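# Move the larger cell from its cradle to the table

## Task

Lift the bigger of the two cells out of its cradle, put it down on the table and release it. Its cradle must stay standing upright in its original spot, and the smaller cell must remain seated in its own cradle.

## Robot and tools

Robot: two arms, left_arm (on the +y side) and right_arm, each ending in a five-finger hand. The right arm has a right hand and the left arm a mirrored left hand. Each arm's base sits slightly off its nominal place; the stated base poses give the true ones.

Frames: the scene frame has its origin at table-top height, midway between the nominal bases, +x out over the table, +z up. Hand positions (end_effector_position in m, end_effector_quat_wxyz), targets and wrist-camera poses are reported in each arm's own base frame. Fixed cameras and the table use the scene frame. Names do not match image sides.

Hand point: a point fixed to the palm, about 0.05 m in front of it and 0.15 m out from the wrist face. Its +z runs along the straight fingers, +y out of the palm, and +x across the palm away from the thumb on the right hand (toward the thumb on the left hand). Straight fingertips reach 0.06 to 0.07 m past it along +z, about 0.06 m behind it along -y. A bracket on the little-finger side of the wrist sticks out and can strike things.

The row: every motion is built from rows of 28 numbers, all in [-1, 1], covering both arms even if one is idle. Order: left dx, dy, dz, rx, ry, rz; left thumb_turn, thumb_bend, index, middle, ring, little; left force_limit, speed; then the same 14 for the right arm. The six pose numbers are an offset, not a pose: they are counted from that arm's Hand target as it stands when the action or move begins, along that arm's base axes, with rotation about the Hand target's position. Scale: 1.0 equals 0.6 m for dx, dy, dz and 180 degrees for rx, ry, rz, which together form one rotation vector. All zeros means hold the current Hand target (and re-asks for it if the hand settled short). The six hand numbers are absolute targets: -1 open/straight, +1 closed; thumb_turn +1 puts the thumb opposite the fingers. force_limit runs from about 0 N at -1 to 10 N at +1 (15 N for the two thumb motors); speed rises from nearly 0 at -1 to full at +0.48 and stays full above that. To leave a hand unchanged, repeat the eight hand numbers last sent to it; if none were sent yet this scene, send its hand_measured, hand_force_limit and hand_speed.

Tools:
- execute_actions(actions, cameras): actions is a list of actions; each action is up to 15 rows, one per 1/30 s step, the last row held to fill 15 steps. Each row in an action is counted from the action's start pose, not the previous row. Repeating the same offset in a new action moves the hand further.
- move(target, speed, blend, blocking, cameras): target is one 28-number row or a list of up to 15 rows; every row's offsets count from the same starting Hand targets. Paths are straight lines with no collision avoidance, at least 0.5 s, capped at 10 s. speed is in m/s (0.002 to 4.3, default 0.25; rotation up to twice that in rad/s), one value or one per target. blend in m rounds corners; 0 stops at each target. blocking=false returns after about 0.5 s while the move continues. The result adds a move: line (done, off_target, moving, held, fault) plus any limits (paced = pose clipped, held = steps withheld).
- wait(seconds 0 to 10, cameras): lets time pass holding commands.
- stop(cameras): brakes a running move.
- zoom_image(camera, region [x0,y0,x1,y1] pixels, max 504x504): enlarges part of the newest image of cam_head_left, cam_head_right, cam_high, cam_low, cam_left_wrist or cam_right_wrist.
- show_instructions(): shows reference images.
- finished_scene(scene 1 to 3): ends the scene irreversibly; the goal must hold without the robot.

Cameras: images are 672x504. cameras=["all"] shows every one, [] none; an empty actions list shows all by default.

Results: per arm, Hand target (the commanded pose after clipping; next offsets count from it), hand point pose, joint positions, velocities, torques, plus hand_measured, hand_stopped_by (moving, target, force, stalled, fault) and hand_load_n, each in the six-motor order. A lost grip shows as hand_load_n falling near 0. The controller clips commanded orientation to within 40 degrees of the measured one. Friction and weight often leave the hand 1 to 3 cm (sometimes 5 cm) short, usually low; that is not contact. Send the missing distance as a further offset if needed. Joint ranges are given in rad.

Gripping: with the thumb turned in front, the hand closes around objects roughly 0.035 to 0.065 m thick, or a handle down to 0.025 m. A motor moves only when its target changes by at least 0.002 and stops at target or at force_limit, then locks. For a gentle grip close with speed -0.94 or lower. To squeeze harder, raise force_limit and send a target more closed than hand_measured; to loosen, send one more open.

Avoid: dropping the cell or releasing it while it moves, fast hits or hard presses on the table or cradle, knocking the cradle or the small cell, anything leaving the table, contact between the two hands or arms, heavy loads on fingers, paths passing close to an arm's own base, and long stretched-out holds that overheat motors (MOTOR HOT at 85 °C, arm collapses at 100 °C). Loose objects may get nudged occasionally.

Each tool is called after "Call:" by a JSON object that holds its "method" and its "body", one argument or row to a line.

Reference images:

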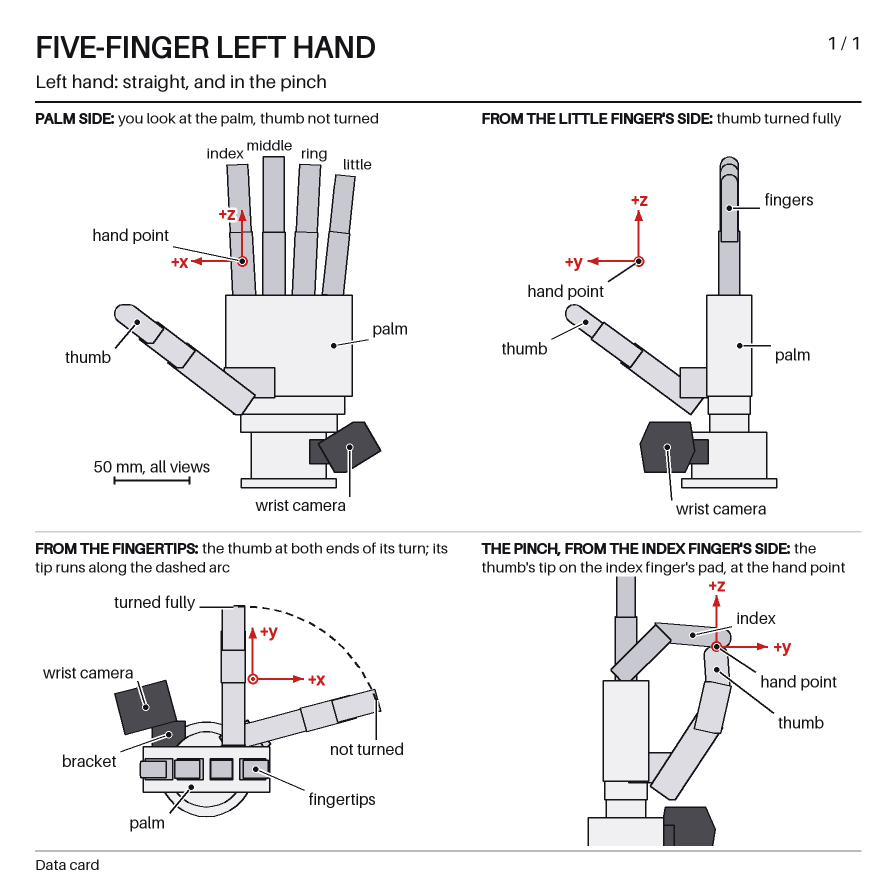

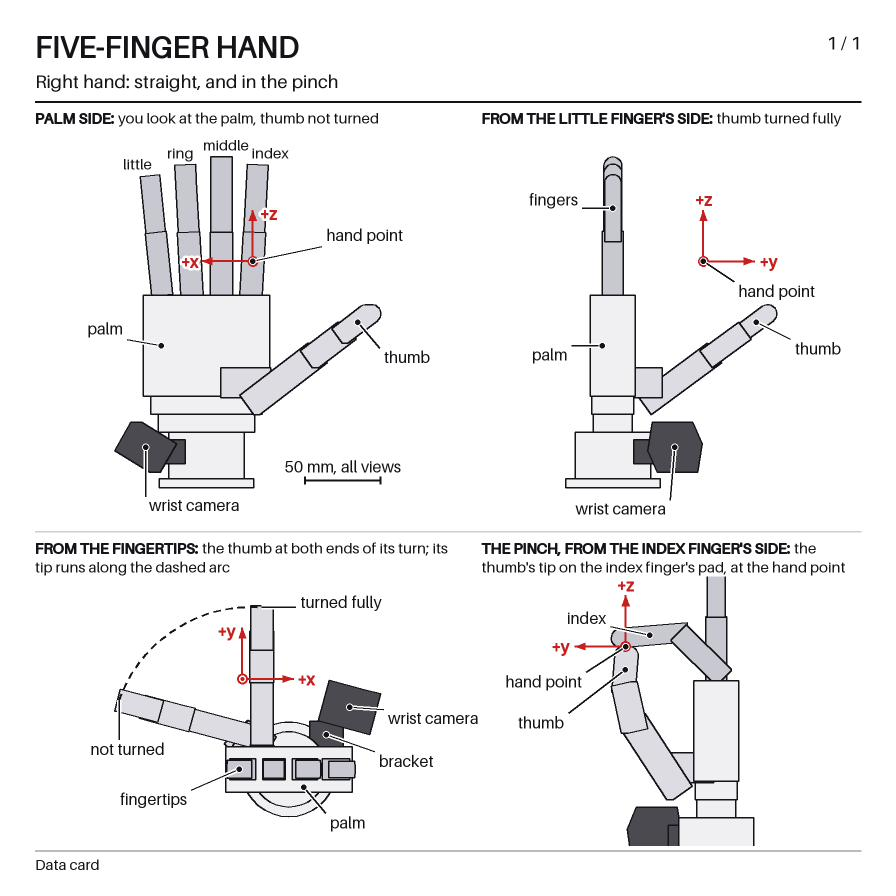

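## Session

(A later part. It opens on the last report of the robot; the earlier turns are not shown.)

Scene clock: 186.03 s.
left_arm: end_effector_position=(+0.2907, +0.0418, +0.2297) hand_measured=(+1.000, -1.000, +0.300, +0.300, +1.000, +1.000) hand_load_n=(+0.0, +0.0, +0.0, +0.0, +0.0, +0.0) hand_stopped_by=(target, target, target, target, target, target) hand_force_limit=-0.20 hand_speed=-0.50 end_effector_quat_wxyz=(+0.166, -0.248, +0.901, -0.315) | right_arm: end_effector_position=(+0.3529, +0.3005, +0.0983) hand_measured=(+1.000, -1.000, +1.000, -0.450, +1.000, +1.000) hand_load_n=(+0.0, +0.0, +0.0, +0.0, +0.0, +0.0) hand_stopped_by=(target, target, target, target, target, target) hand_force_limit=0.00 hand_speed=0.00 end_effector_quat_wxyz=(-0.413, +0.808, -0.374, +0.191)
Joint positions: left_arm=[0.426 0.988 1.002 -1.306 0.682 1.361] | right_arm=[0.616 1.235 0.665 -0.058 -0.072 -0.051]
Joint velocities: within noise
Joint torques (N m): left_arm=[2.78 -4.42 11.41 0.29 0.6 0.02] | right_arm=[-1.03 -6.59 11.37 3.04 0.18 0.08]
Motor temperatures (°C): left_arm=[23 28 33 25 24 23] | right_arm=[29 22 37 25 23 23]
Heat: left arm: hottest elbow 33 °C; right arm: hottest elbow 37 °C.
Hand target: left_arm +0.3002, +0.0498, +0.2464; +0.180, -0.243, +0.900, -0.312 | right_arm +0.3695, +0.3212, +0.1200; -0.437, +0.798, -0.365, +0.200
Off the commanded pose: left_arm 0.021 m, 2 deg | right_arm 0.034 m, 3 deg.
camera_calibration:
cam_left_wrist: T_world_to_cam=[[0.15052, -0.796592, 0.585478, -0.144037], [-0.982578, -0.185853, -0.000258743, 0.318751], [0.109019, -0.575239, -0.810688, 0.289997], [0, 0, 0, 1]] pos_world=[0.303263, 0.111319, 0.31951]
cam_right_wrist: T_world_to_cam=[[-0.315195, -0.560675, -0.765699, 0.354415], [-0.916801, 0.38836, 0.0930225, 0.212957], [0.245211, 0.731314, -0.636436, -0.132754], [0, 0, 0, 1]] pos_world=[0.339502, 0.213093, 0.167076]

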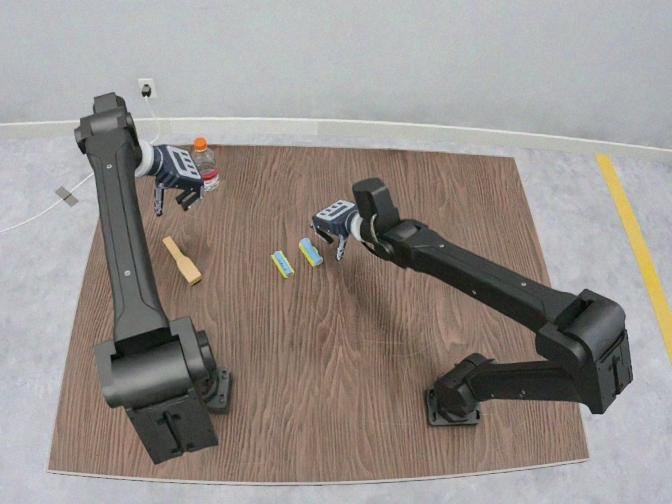

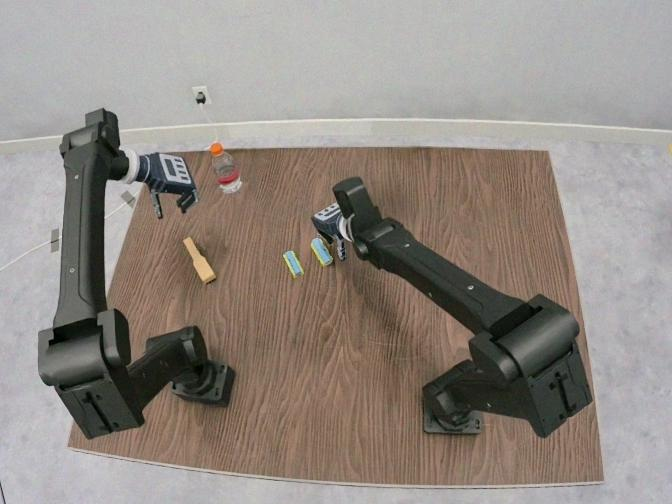

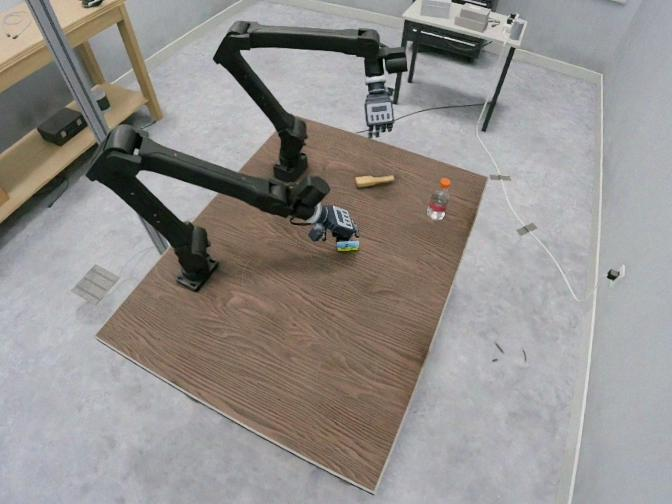

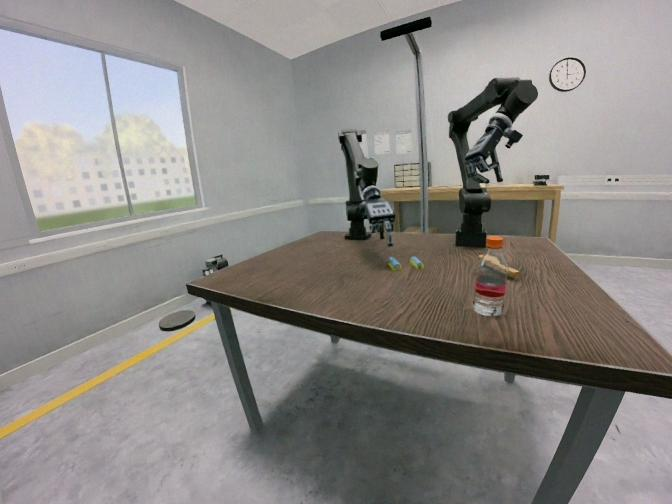

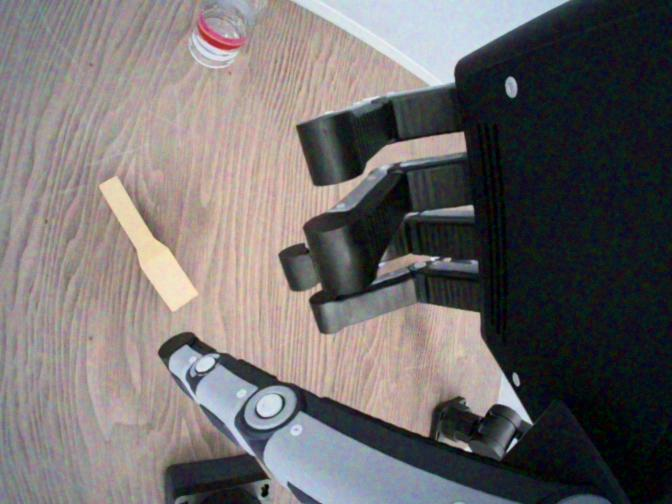

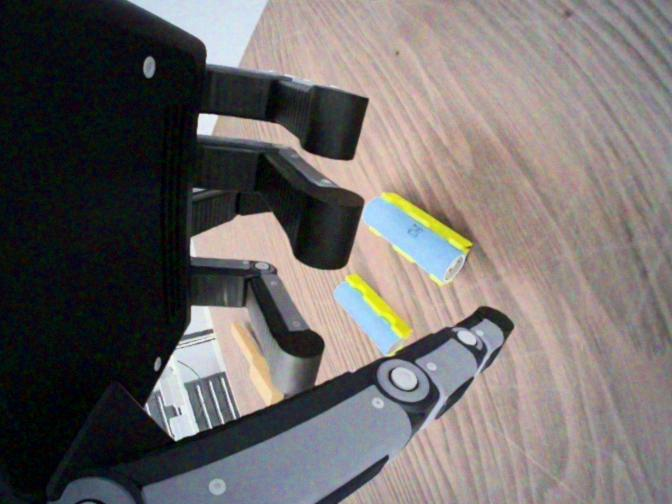

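Call:
{"method": "zoom_image", "body": {
  "camera": "cam_high",
  "region": [325, 215, 365, 255]
}}

Call:
{"method": "zoom_image", "body": {
  "camera": "cam_low",
  "region": [375, 225, 425, 275]
}}

Scaled by 12.600.

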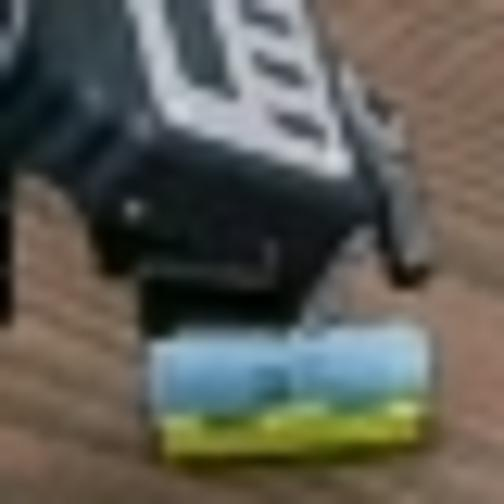

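Scaled by 10.080.

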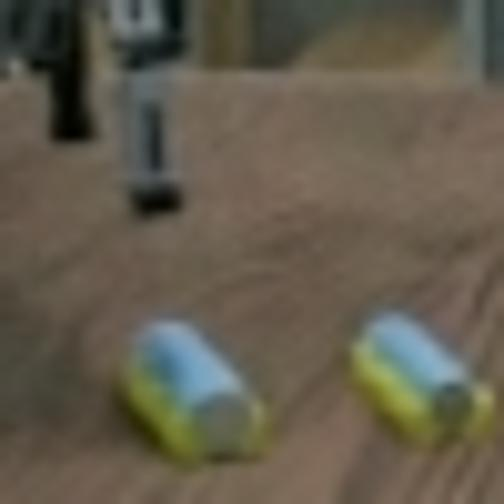

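Call:
{"method": "move", "body": {
  "target": [
    [0,0,0,0,0,0,1,-1,0.3,0.3,1,1,-0.2,-0.5,-0.0083,0.0138,0.06,0,0,-0.0067,1,-1,1,-0.45,1,1,0,0],
    [0,0,0,0,0,0,1,-1,0.3,0.3,1,1,-0.2,-0.5,-0.0083,0.0138,-0.075,0,0,-0.0067,1,-1,1,-0.45,1,1,0,0]
  ],
  "speed": 0.1,
  "cameras": ["cam_right_wrist","cam_head_left","cam_low"]
}}

Scene clock: 227.47 s.
left_arm: end_effector_position=(+0.2907, +0.0418, +0.2297) hand_measured=(+1.000, -1.000, +0.300, +0.300, +1.000, +1.000) hand_load_n=(+0.0, +0.0, +0.0, +0.0, +0.0, +0.0) hand_stopped_by=(target, target, target, target, target, target) hand_force_limit=-0.20 hand_speed=-0.50 end_effector_quat_wxyz=(+0.166, -0.248, +0.901, -0.315) | right_arm: end_effector_position=(+0.3651, +0.3205, +0.0755) hand_measured=(+1.000, -1.000, +1.000, -0.450, +1.000, +1.000) hand_load_n=(+0.0, +0.0, +0.0, +0.0, +0.0, +0.0) hand_stopped_by=(target, target, target, target, target, target) hand_force_limit=0.00 hand_speed=0.00 end_effector_quat_wxyz=(-0.428, +0.795, -0.377, +0.205)
Joint positions: left_arm=[0.426 0.988 1.002 -1.306 0.682 1.361] | right_arm=[0.651 1.332 0.649 0.1 -0.025 -0.021]
Joint torques (N m): left_arm=[2.78 -4.37 11.44 0.25 0.6 0.01] | right_arm=[-0.97 -7.47 7.56 3.1 0.21 0.08]
Heat: left arm: hottest elbow 36 °C; right arm: hottest elbow 40 °C.
Hand target: left_arm +0.3002, +0.0498, +0.2464; +0.180, -0.243, +0.900, -0.312 | right_arm +0.3647, +0.3294, +0.0752; -0.435, +0.794, -0.373, +0.205
Off the commanded pose: left_arm 0.021 m, 2 deg | right_arm 0.009 m, 1 deg.
move: off_target (left_arm)
camera_calibration:
cam_right_wrist: T_world_to_cam=[[-0.298279, -0.53542, -0.790161, 0.339639], [-0.911257, 0.406041, 0.0688547, 0.212576], [0.283972, 0.740578, -0.609019, -0.184103], [0, 0, 0, 1]] pos_world=[0.347299, 0.231877, 0.141611]
Images, in order (width x height): cam_head_left 672x504, cam_low 672x504, cam_right_wrist 672x504.

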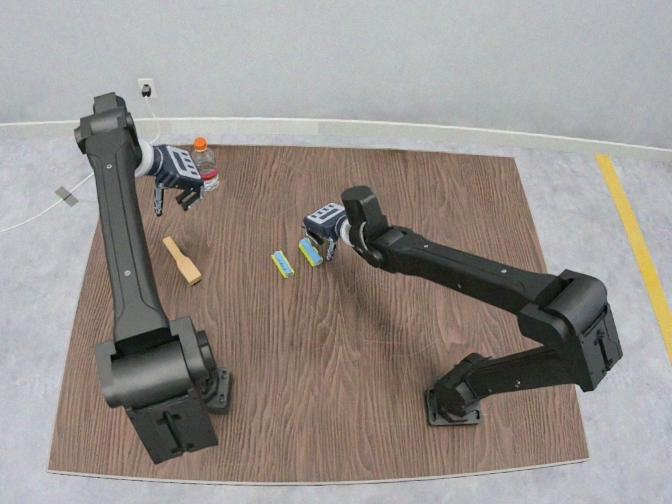

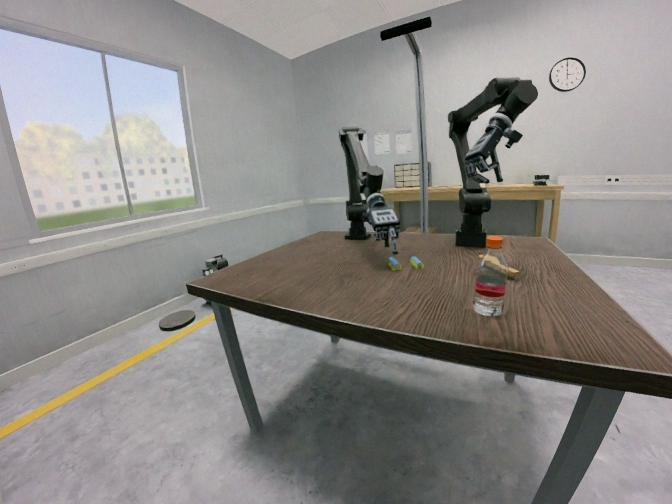

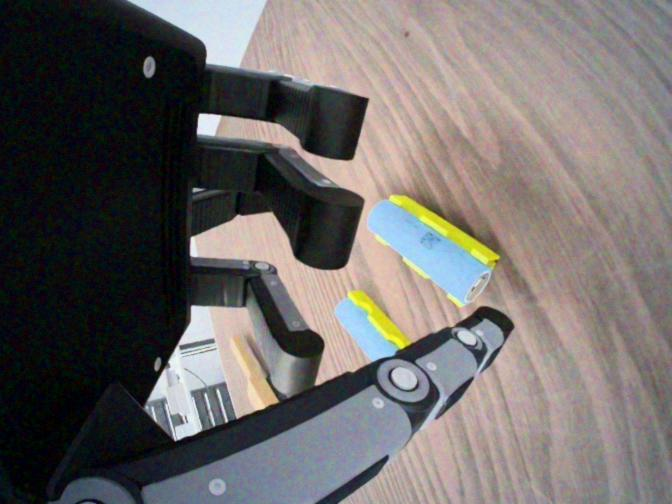

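Call:
{"method": "zoom_image", "body": {
  "camera": "cam_right_wrist",
  "region": [350, 180, 520, 350]
}}

Scaled by 2.965 from the camera's 672x504 image, which has a finer 960x720 frame.

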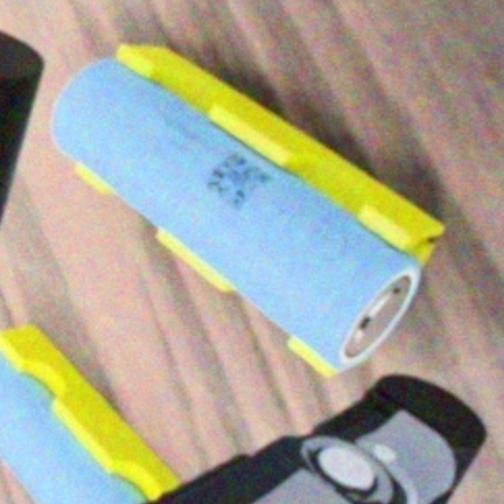

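Call:
{"method": "move", "body": {
  "target": [0,0,0,0,0,0,1,-1,0.3,0.3,1,1,-0.2,-0.5,0.0055,0.0177,-0.035,0,0,0,1,-1,1,-0.45,1,1,0,0],
  "speed": 0.08,
  "cameras": ["cam_right_wrist","cam_head_left","cam_low"]
}}

Call:
{"method": "zoom_image", "body": {
  "camera": "cam_right_wrist",
  "region": [350, 180, 530, 360]
}}

Call:
{"method": "zoom_image", "body": {
  "camera": "cam_low",
  "region": [375, 225, 425, 275]
}}

Call:
{"method": "zoom_image", "body": {
  "camera": "cam_head_left",
  "region": [290, 225, 350, 275]
}}

Scene clock: 234.60 s.
left_arm: end_effector_position=(+0.2907, +0.0418, +0.2297) hand_measured=(+1.000, -1.000, +0.300, +0.300, +1.000, +1.000) hand_load_n=(+0.0, +0.0, +0.0, +0.0, +0.0, +0.0) hand_stopped_by=(target, target, target, target, target, target) hand_force_limit=-0.20 hand_speed=-0.50 end_effector_quat_wxyz=(+0.166, -0.248, +0.901, -0.315) | right_arm: end_effector_position=(+0.3693, +0.3316, +0.0557) hand_measured=(+1.000, -1.000, +1.000, -0.450, +1.000, +1.000) hand_load_n=(+0.0, +0.0, +0.0, +0.0, +0.0, +0.0) hand_stopped_by=(target, target, target, target, target, target) hand_force_limit=0.00 hand_speed=0.00 end_effector_quat_wxyz=(-0.428, +0.795, -0.377, +0.206)
Joint positions: left_arm=[0.426 0.988 1.002 -1.306 0.682 1.361] | right_arm=[0.668 1.405 0.649 0.176 -0.01 -0.012]
Joint torques (N m): left_arm=[2.84 -4.42 11.43 0.28 0.59 0.01] | right_arm=[-0.97 -8.12 7.13 3.17 0.22 0.07]
Heat: left arm: hottest elbow 36 °C; right arm: hottest elbow 39 °C.
Hand target: left_arm +0.3002, +0.0498, +0.2464; +0.180, -0.243, +0.900, -0.312 | right_arm +0.3680, +0.3401, +0.0541; -0.434, +0.794, -0.373, +0.205
Off the commanded pose: left_arm 0.021 m, 2 deg | right_arm 0.009 m, 1 deg.
move: off_target (left_arm)
camera_calibration:
cam_right_wrist: T_world_to_cam=[[-0.296834, -0.534553, -0.791292, 0.330373], [-0.911386, 0.405957, 0.0676429, 0.213437], [0.285072, 0.741251, -0.607685, -0.206302], [0, 0, 0, 1]] pos_world=[0.3514, 0.242878, 0.121617]
Images, in order (width x height): cam_head_left 672x504, cam_low 672x504, cam_right_wrist 672x504.

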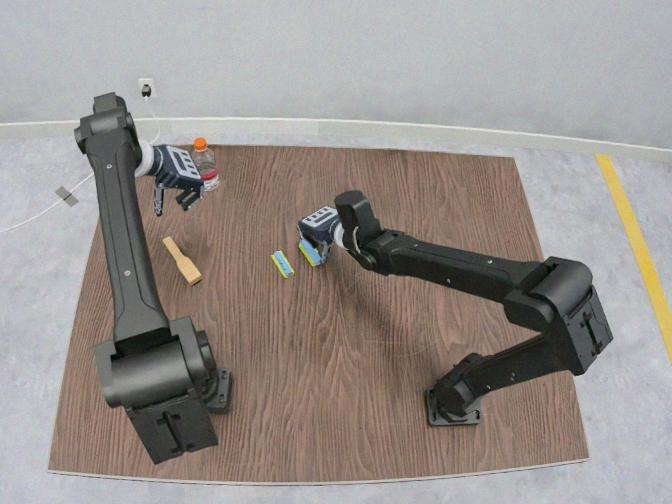

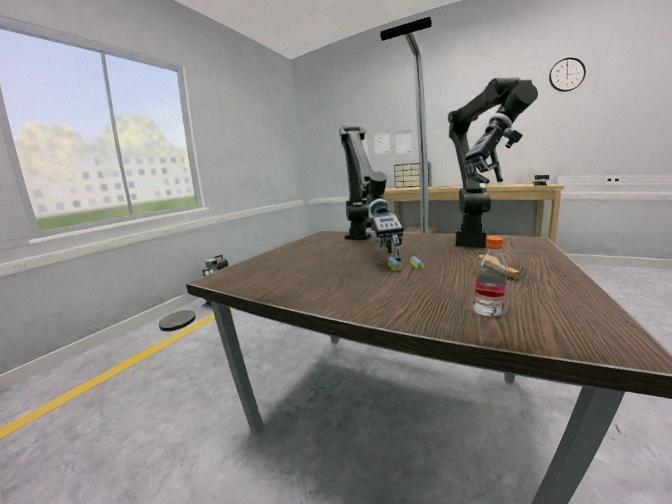

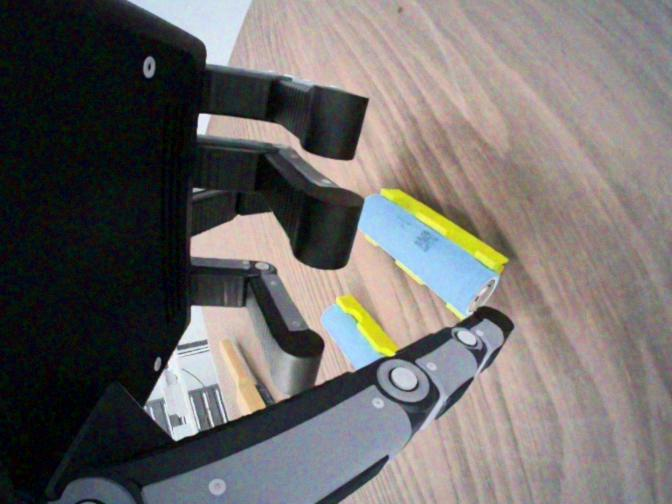

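Scaled by 2.800 from the camera's 672x504 image, which has a finer 960x720 frame.

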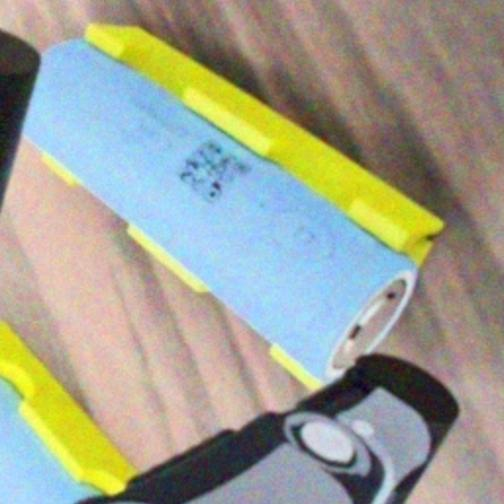

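Scaled by 10.080.

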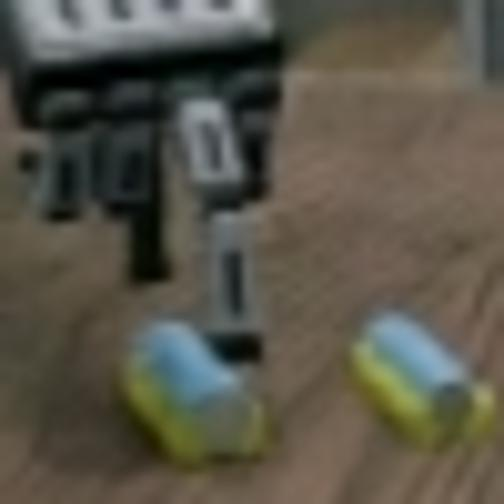

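Scaled by 8.400.

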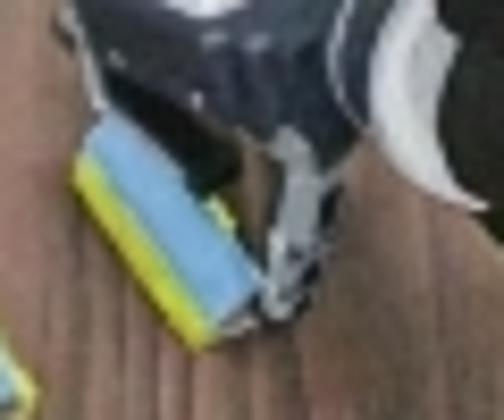

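Call:
{"method": "move", "body": {
  "target": [0,0,0,0,0,0,1,-1,0.3,0.3,1,1,-0.2,-0.5,-0.0042,0.004,-0.0285,0,0,0,1,-1,1,-0.45,1,1,0,0],
  "speed": 0.06,
  "cameras": ["cam_right_wrist","cam_head_left","cam_low"]
}}

Call:
{"method": "zoom_image", "body": {
  "camera": "cam_right_wrist",
  "region": [350, 180, 530, 360]
}}

Call:
{"method": "zoom_image", "body": {
  "camera": "cam_low",
  "region": [375, 225, 425, 275]
}}

Call:
{"method": "zoom_image", "body": {
  "camera": "cam_head_left",
  "region": [290, 225, 350, 275]
}}

Scene clock: 242.03 s.
left_arm: end_effector_position=(+0.2907, +0.0418, +0.2297) hand_measured=(+1.000, -1.000, +0.300, +0.300, +1.000, +1.000) hand_load_n=(+0.0, +0.0, +0.0, +0.5, +0.0, +0.0) hand_stopped_by=(target, target, target, target, target, target) hand_force_limit=-0.20 hand_speed=-0.50 end_effector_quat_wxyz=(+0.166, -0.248, +0.901, -0.315) | right_arm: end_effector_position=(+0.3671, +0.3341, +0.0388) hand_measured=(+1.000, -1.000, +1.000, -0.450, +1.000, +1.000) hand_load_n=(+0.0, +0.0, +0.0, +0.0, +0.0, +0.0) hand_stopped_by=(target, target, target, target, target, target) hand_force_limit=0.00 hand_speed=0.00 end_effector_quat_wxyz=(-0.429, +0.795, -0.377, +0.206)
Joint positions: left_arm=[0.426 0.988 1.002 -1.306 0.682 1.361] | right_arm=[0.677 1.447 0.631 0.237 -0.002 -0.007]
Joint torques (N m): left_arm=[2.9 -4.37 11.41 0.28 0.59 0.01] | right_arm=[-1.03 -8.18 6.76 2.99 0.22 0.07]
Heat: left arm: hottest elbow 36 °C; right arm: hottest elbow 38 °C.
Hand target: left_arm +0.3002, +0.0498, +0.2464; +0.180, -0.243, +0.900, -0.312 | right_arm +0.3655, +0.3425, +0.0370; -0.435, +0.794, -0.373, +0.205
Off the commanded pose: left_arm 0.021 m, 2 deg | right_arm 0.009 m, 1 deg.
move: off_target (left_arm)
camera_calibration:
cam_right_wrist: T_world_to_cam=[[-0.296545, -0.534375, -0.79152, 0.317564], [-0.911412, 0.405937, 0.0674046, 0.211599], [0.285288, 0.74139, -0.607414, -0.217936], [0, 0, 0, 1]] pos_world=[0.3492, 0.245378, 0.104719]
Images, in order (width x height): cam_head_left 672x504, cam_low 672x504, cam_right_wrist 672x504.

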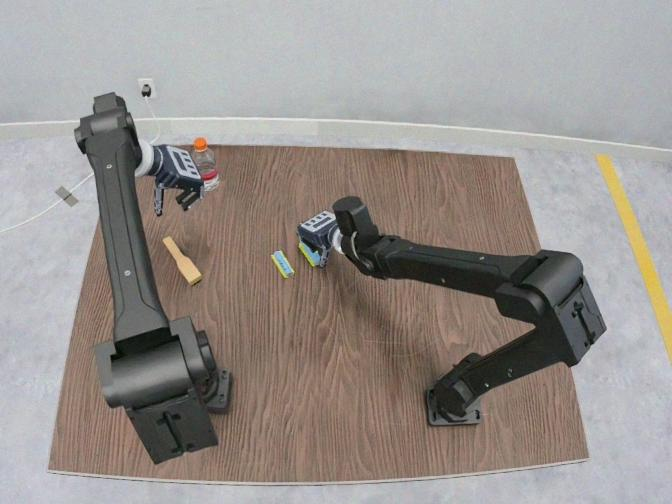

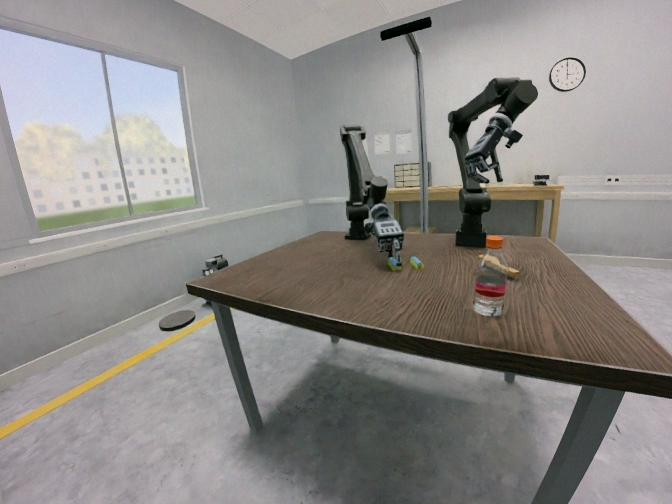

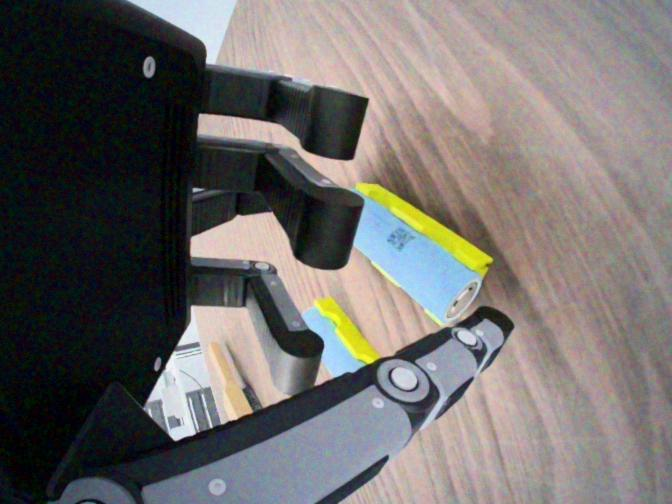

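Scaled by 2.800 from the camera's 672x504 image, which has a finer 960x720 frame.

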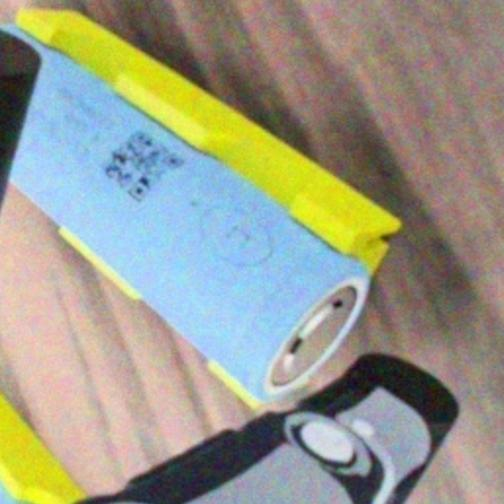

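Scaled by 10.080.

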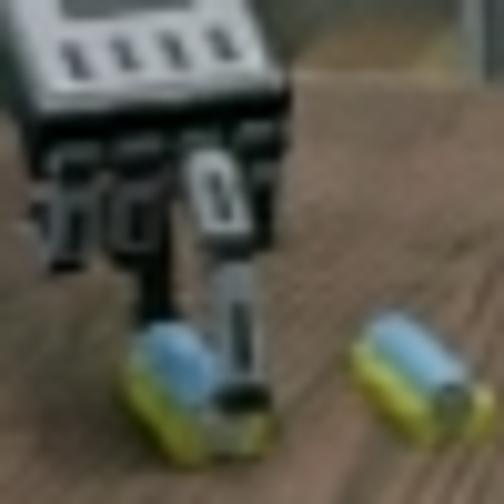

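Scaled by 8.400.

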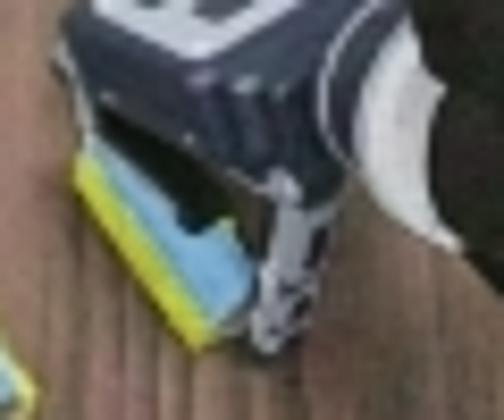

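Call:
{"method": "move", "body": {
  "target": [0,0,0,0,0,0,1,-1,0.3,0.3,1,1,-0.2,-0.5,0,0,-0.0133,0,0,0,1,-1,1,-0.45,1,1,0,0],
  "speed": 0.05,
  "cameras": ["cam_right_wrist","cam_head_left","cam_low"]
}}

Call:
{"method": "zoom_image", "body": {
  "camera": "cam_right_wrist",
  "region": [350, 180, 530, 360]
}}

Call:
{"method": "zoom_image", "body": {
  "camera": "cam_low",
  "region": [375, 225, 425, 275]
}}

Call:
{"method": "zoom_image", "body": {
  "camera": "cam_head_left",
  "region": [290, 225, 350, 275]
}}

Scene clock: 247.70 s.
left_arm: end_effector_position=(+0.2907, +0.0418, +0.2297) hand_measured=(+1.000, -1.000, +0.300, +0.300, +1.000, +1.000) hand_load_n=(+0.0, +0.0, +0.0, +0.0, +0.0, +0.0) hand_stopped_by=(target, target, target, target, target, target) hand_force_limit=-0.20 hand_speed=-0.50 end_effector_quat_wxyz=(+0.166, -0.248, +0.901, -0.315) | right_arm: end_effector_position=(+0.3674, +0.3344, +0.0312) hand_measured=(+1.000, -1.000, +1.000, -0.450, +1.000, +1.000) hand_load_n=(+0.0, +0.0, +0.0, +0.0, +0.0, +0.0) hand_stopped_by=(target, target, target, target, target, target) hand_force_limit=0.00 hand_speed=0.00 end_effector_quat_wxyz=(-0.429, +0.795, -0.377, +0.206)
Joint positions: left_arm=[0.426 0.988 1.002 -1.306 0.682 1.361] | right_arm=[0.677 1.468 0.624 0.266 -0.002 -0.007]
Joint torques (N m): left_arm=[2.9 -4.31 11.43 0.31 0.59 0.02] | right_arm=[-0.97 -8.23 6.6 2.97 0.22 0.08]
Heat: left arm: hottest elbow 36 °C; right arm: hottest elbow 38 °C.
Hand target: left_arm +0.3002, +0.0498, +0.2464; +0.180, -0.243, +0.900, -0.312 | right_arm +0.3654, +0.3424, +0.0290; -0.434, +0.794, -0.373, +0.205
Off the commanded pose: left_arm 0.021 m, 2 deg | right_arm 0.009 m, 1 deg.
move: off_target (left_arm)
camera_calibration:
cam_right_wrist: T_world_to_cam=[[-0.29605, -0.534032, -0.791937, 0.3115], [-0.911478, 0.405845, 0.0670624, 0.212291], [0.28559, 0.741687, -0.606909, -0.222984], [0, 0, 0, 1]] pos_world=[0.3494, 0.245578, 0.0971209]
Images, in order (width x height): cam_head_left 672x504, cam_low 672x504, cam_right_wrist 672x504.

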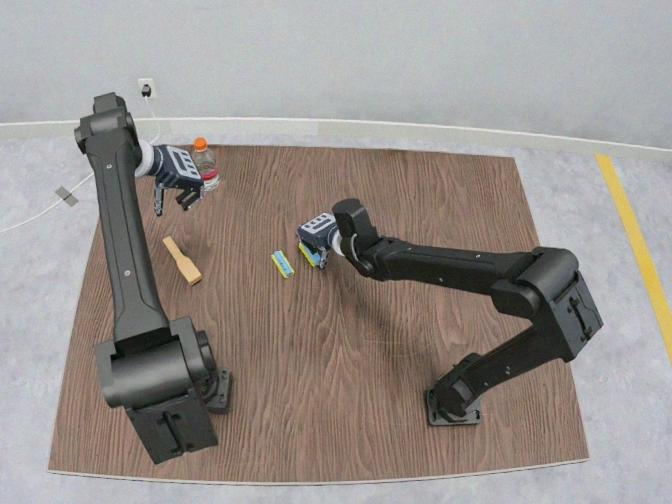

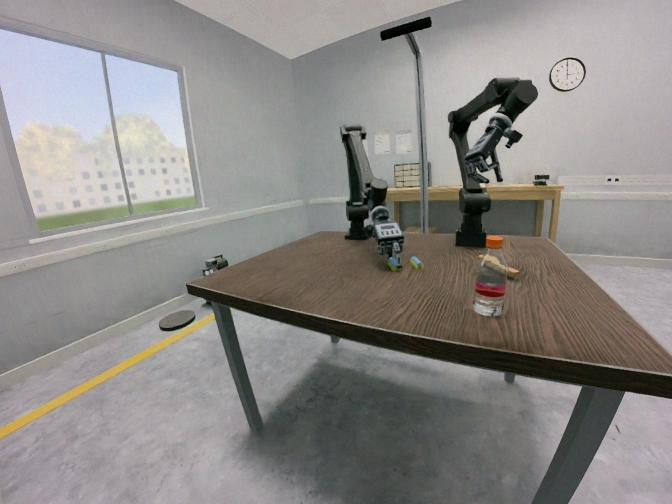

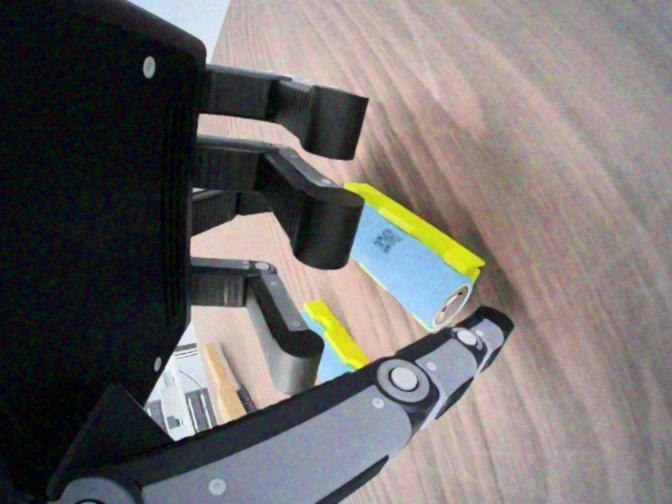

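Scaled by 2.800 from the camera's 672x504 image, which has a finer 960x720 frame.

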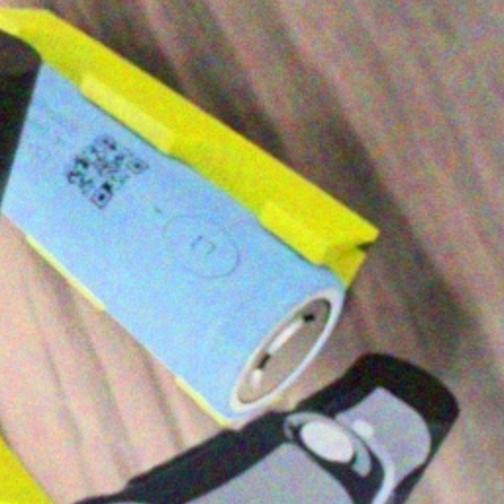

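Scaled by 10.080.

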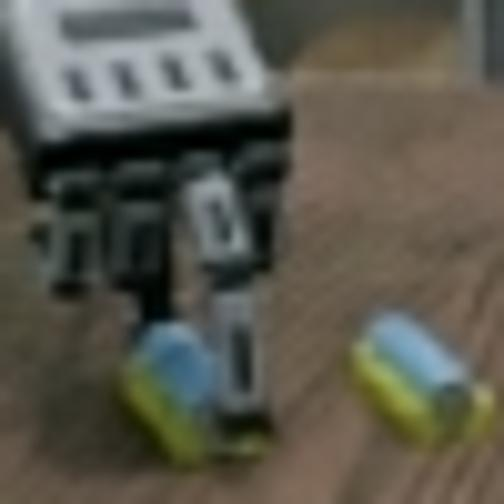

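Scaled by 8.400.

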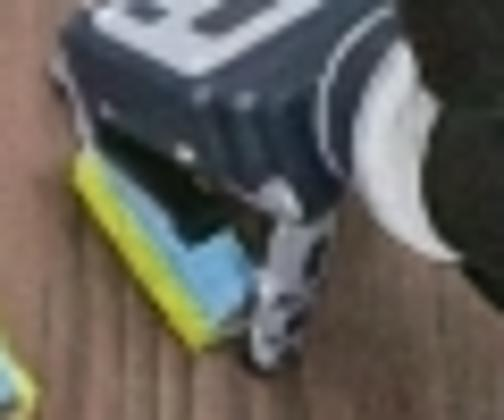

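Call:
{"method": "move", "body": {
  "target": [0,0,0,0,0,0,1,-1,0.3,0.3,1,1,-0.2,-0.5,0,0,0,0,0,0,1,-0.90,1,-0.34,1,1,-0.6,-0.9],
  "cameras": ["cam_right_wrist","cam_head_left","cam_low"]
}}

Call:
{"method": "zoom_image", "body": {
  "camera": "cam_right_wrist",
  "region": [350, 180, 530, 360]
}}

Call:
{"method": "zoom_image", "body": {
  "camera": "cam_low",
  "region": [385, 245, 415, 275]
}}

Call:
{"method": "zoom_image", "body": {
  "camera": "cam_head_left",
  "region": [290, 225, 350, 275]
}}

Scene clock: 252.00 s.
left_arm: end_effector_position=(+0.2907, +0.0418, +0.2297) hand_measured=(+1.000, -1.000, +0.300, +0.300, +1.000, +1.000) hand_load_n=(+0.0, +0.0, +0.5, +0.0, +0.0, +0.0) hand_stopped_by=(target, target, target, target, target, target) hand_force_limit=-0.20 hand_speed=-0.50 end_effector_quat_wxyz=(+0.166, -0.248, +0.901, -0.315) | right_arm: end_effector_position=(+0.3674, +0.3344, +0.0313) hand_measured=(+1.000, -0.900, +1.000, -0.340, +1.000, +1.000) hand_load_n=(+0.0, +0.0, +0.5, +0.0, +0.0, +0.0) hand_stopped_by=(target, target, target, target, target, target) hand_force_limit=-0.60 hand_speed=-0.90 end_effector_quat_wxyz=(-0.429, +0.795, -0.377, +0.206)
Joint positions: left_arm=[0.426 0.988 1.002 -1.306 0.682 1.361] | right_arm=[0.677 1.468 0.624 0.266 -0.002 -0.007]
Joint torques (N m): left_arm=[2.84 -4.42 11.41 0.28 0.59 0.01] | right_arm=[-0.97 -8.47 6.61 3.07 0.22 0.08]
Heat: left arm: hottest elbow 36 °C; right arm: hottest elbow 37 °C.
Hand target: left_arm +0.3002, +0.0498, +0.2464; +0.180, -0.243, +0.900, -0.312 | right_arm +0.3655, +0.3425, +0.0291; -0.435, +0.794, -0.373, +0.205
Off the commanded pose: left_arm 0.021 m, 2 deg | right_arm 0.009 m, 1 deg.
move: off_target (left_arm)
camera_calibration:
cam_right_wrist: T_world_to_cam=[[-0.295831, -0.533892, -0.792113, 0.311407], [-0.911487, 0.405858, 0.0668609, 0.212311], [0.285789, 0.74178, -0.606701, -0.223096], [0, 0, 0, 1]] pos_world=[0.349401, 0.245578, 0.0971219]
Images, in order (width x height): cam_head_left 672x504, cam_low 672x504, cam_right_wrist 672x504.

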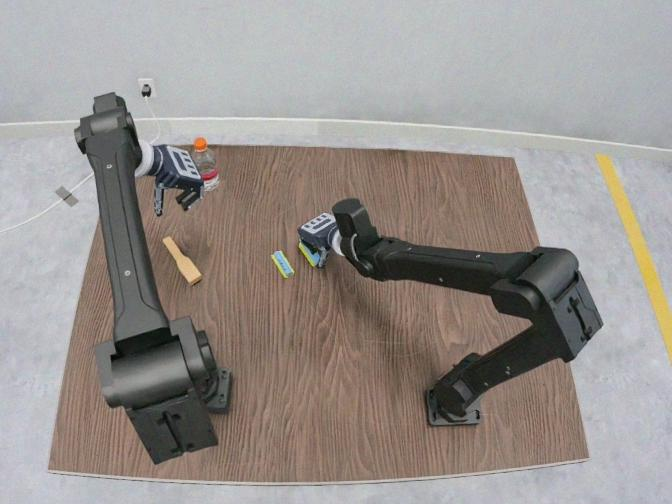

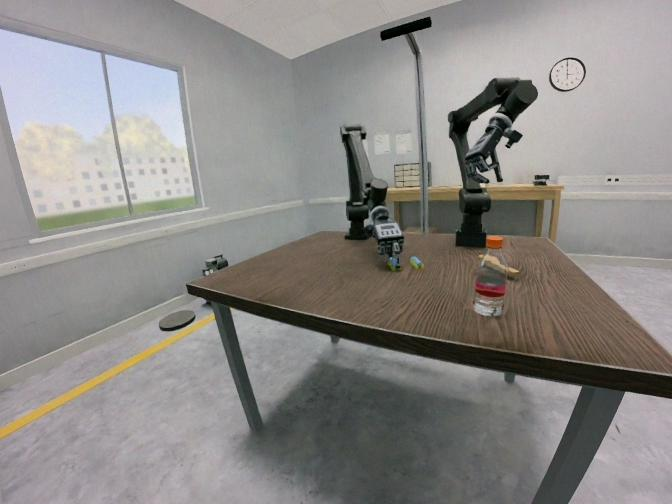

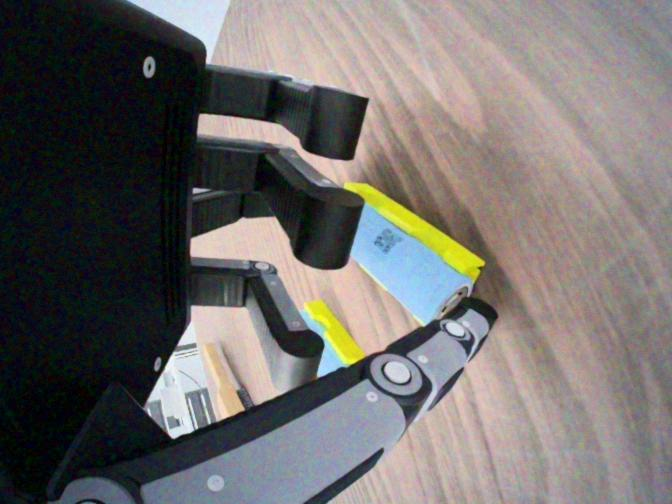

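Scaled by 2.800 from the camera's 672x504 image, which has a finer 960x720 frame.

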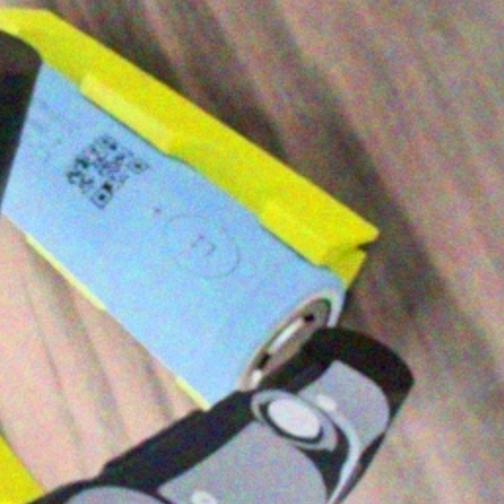

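Scaled by 16.800.

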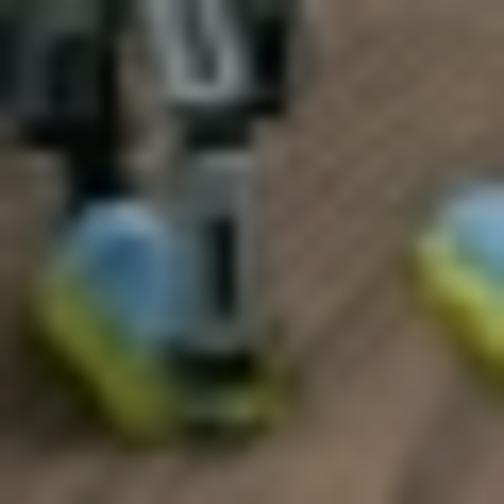

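Scaled by 8.400.

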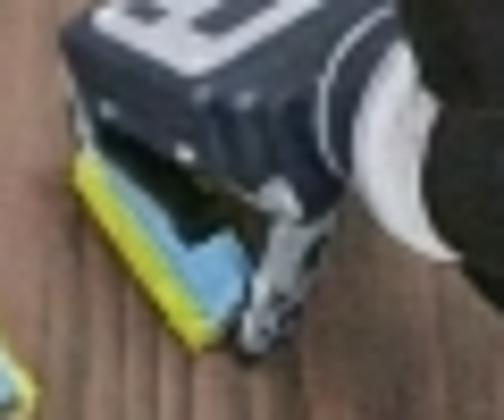

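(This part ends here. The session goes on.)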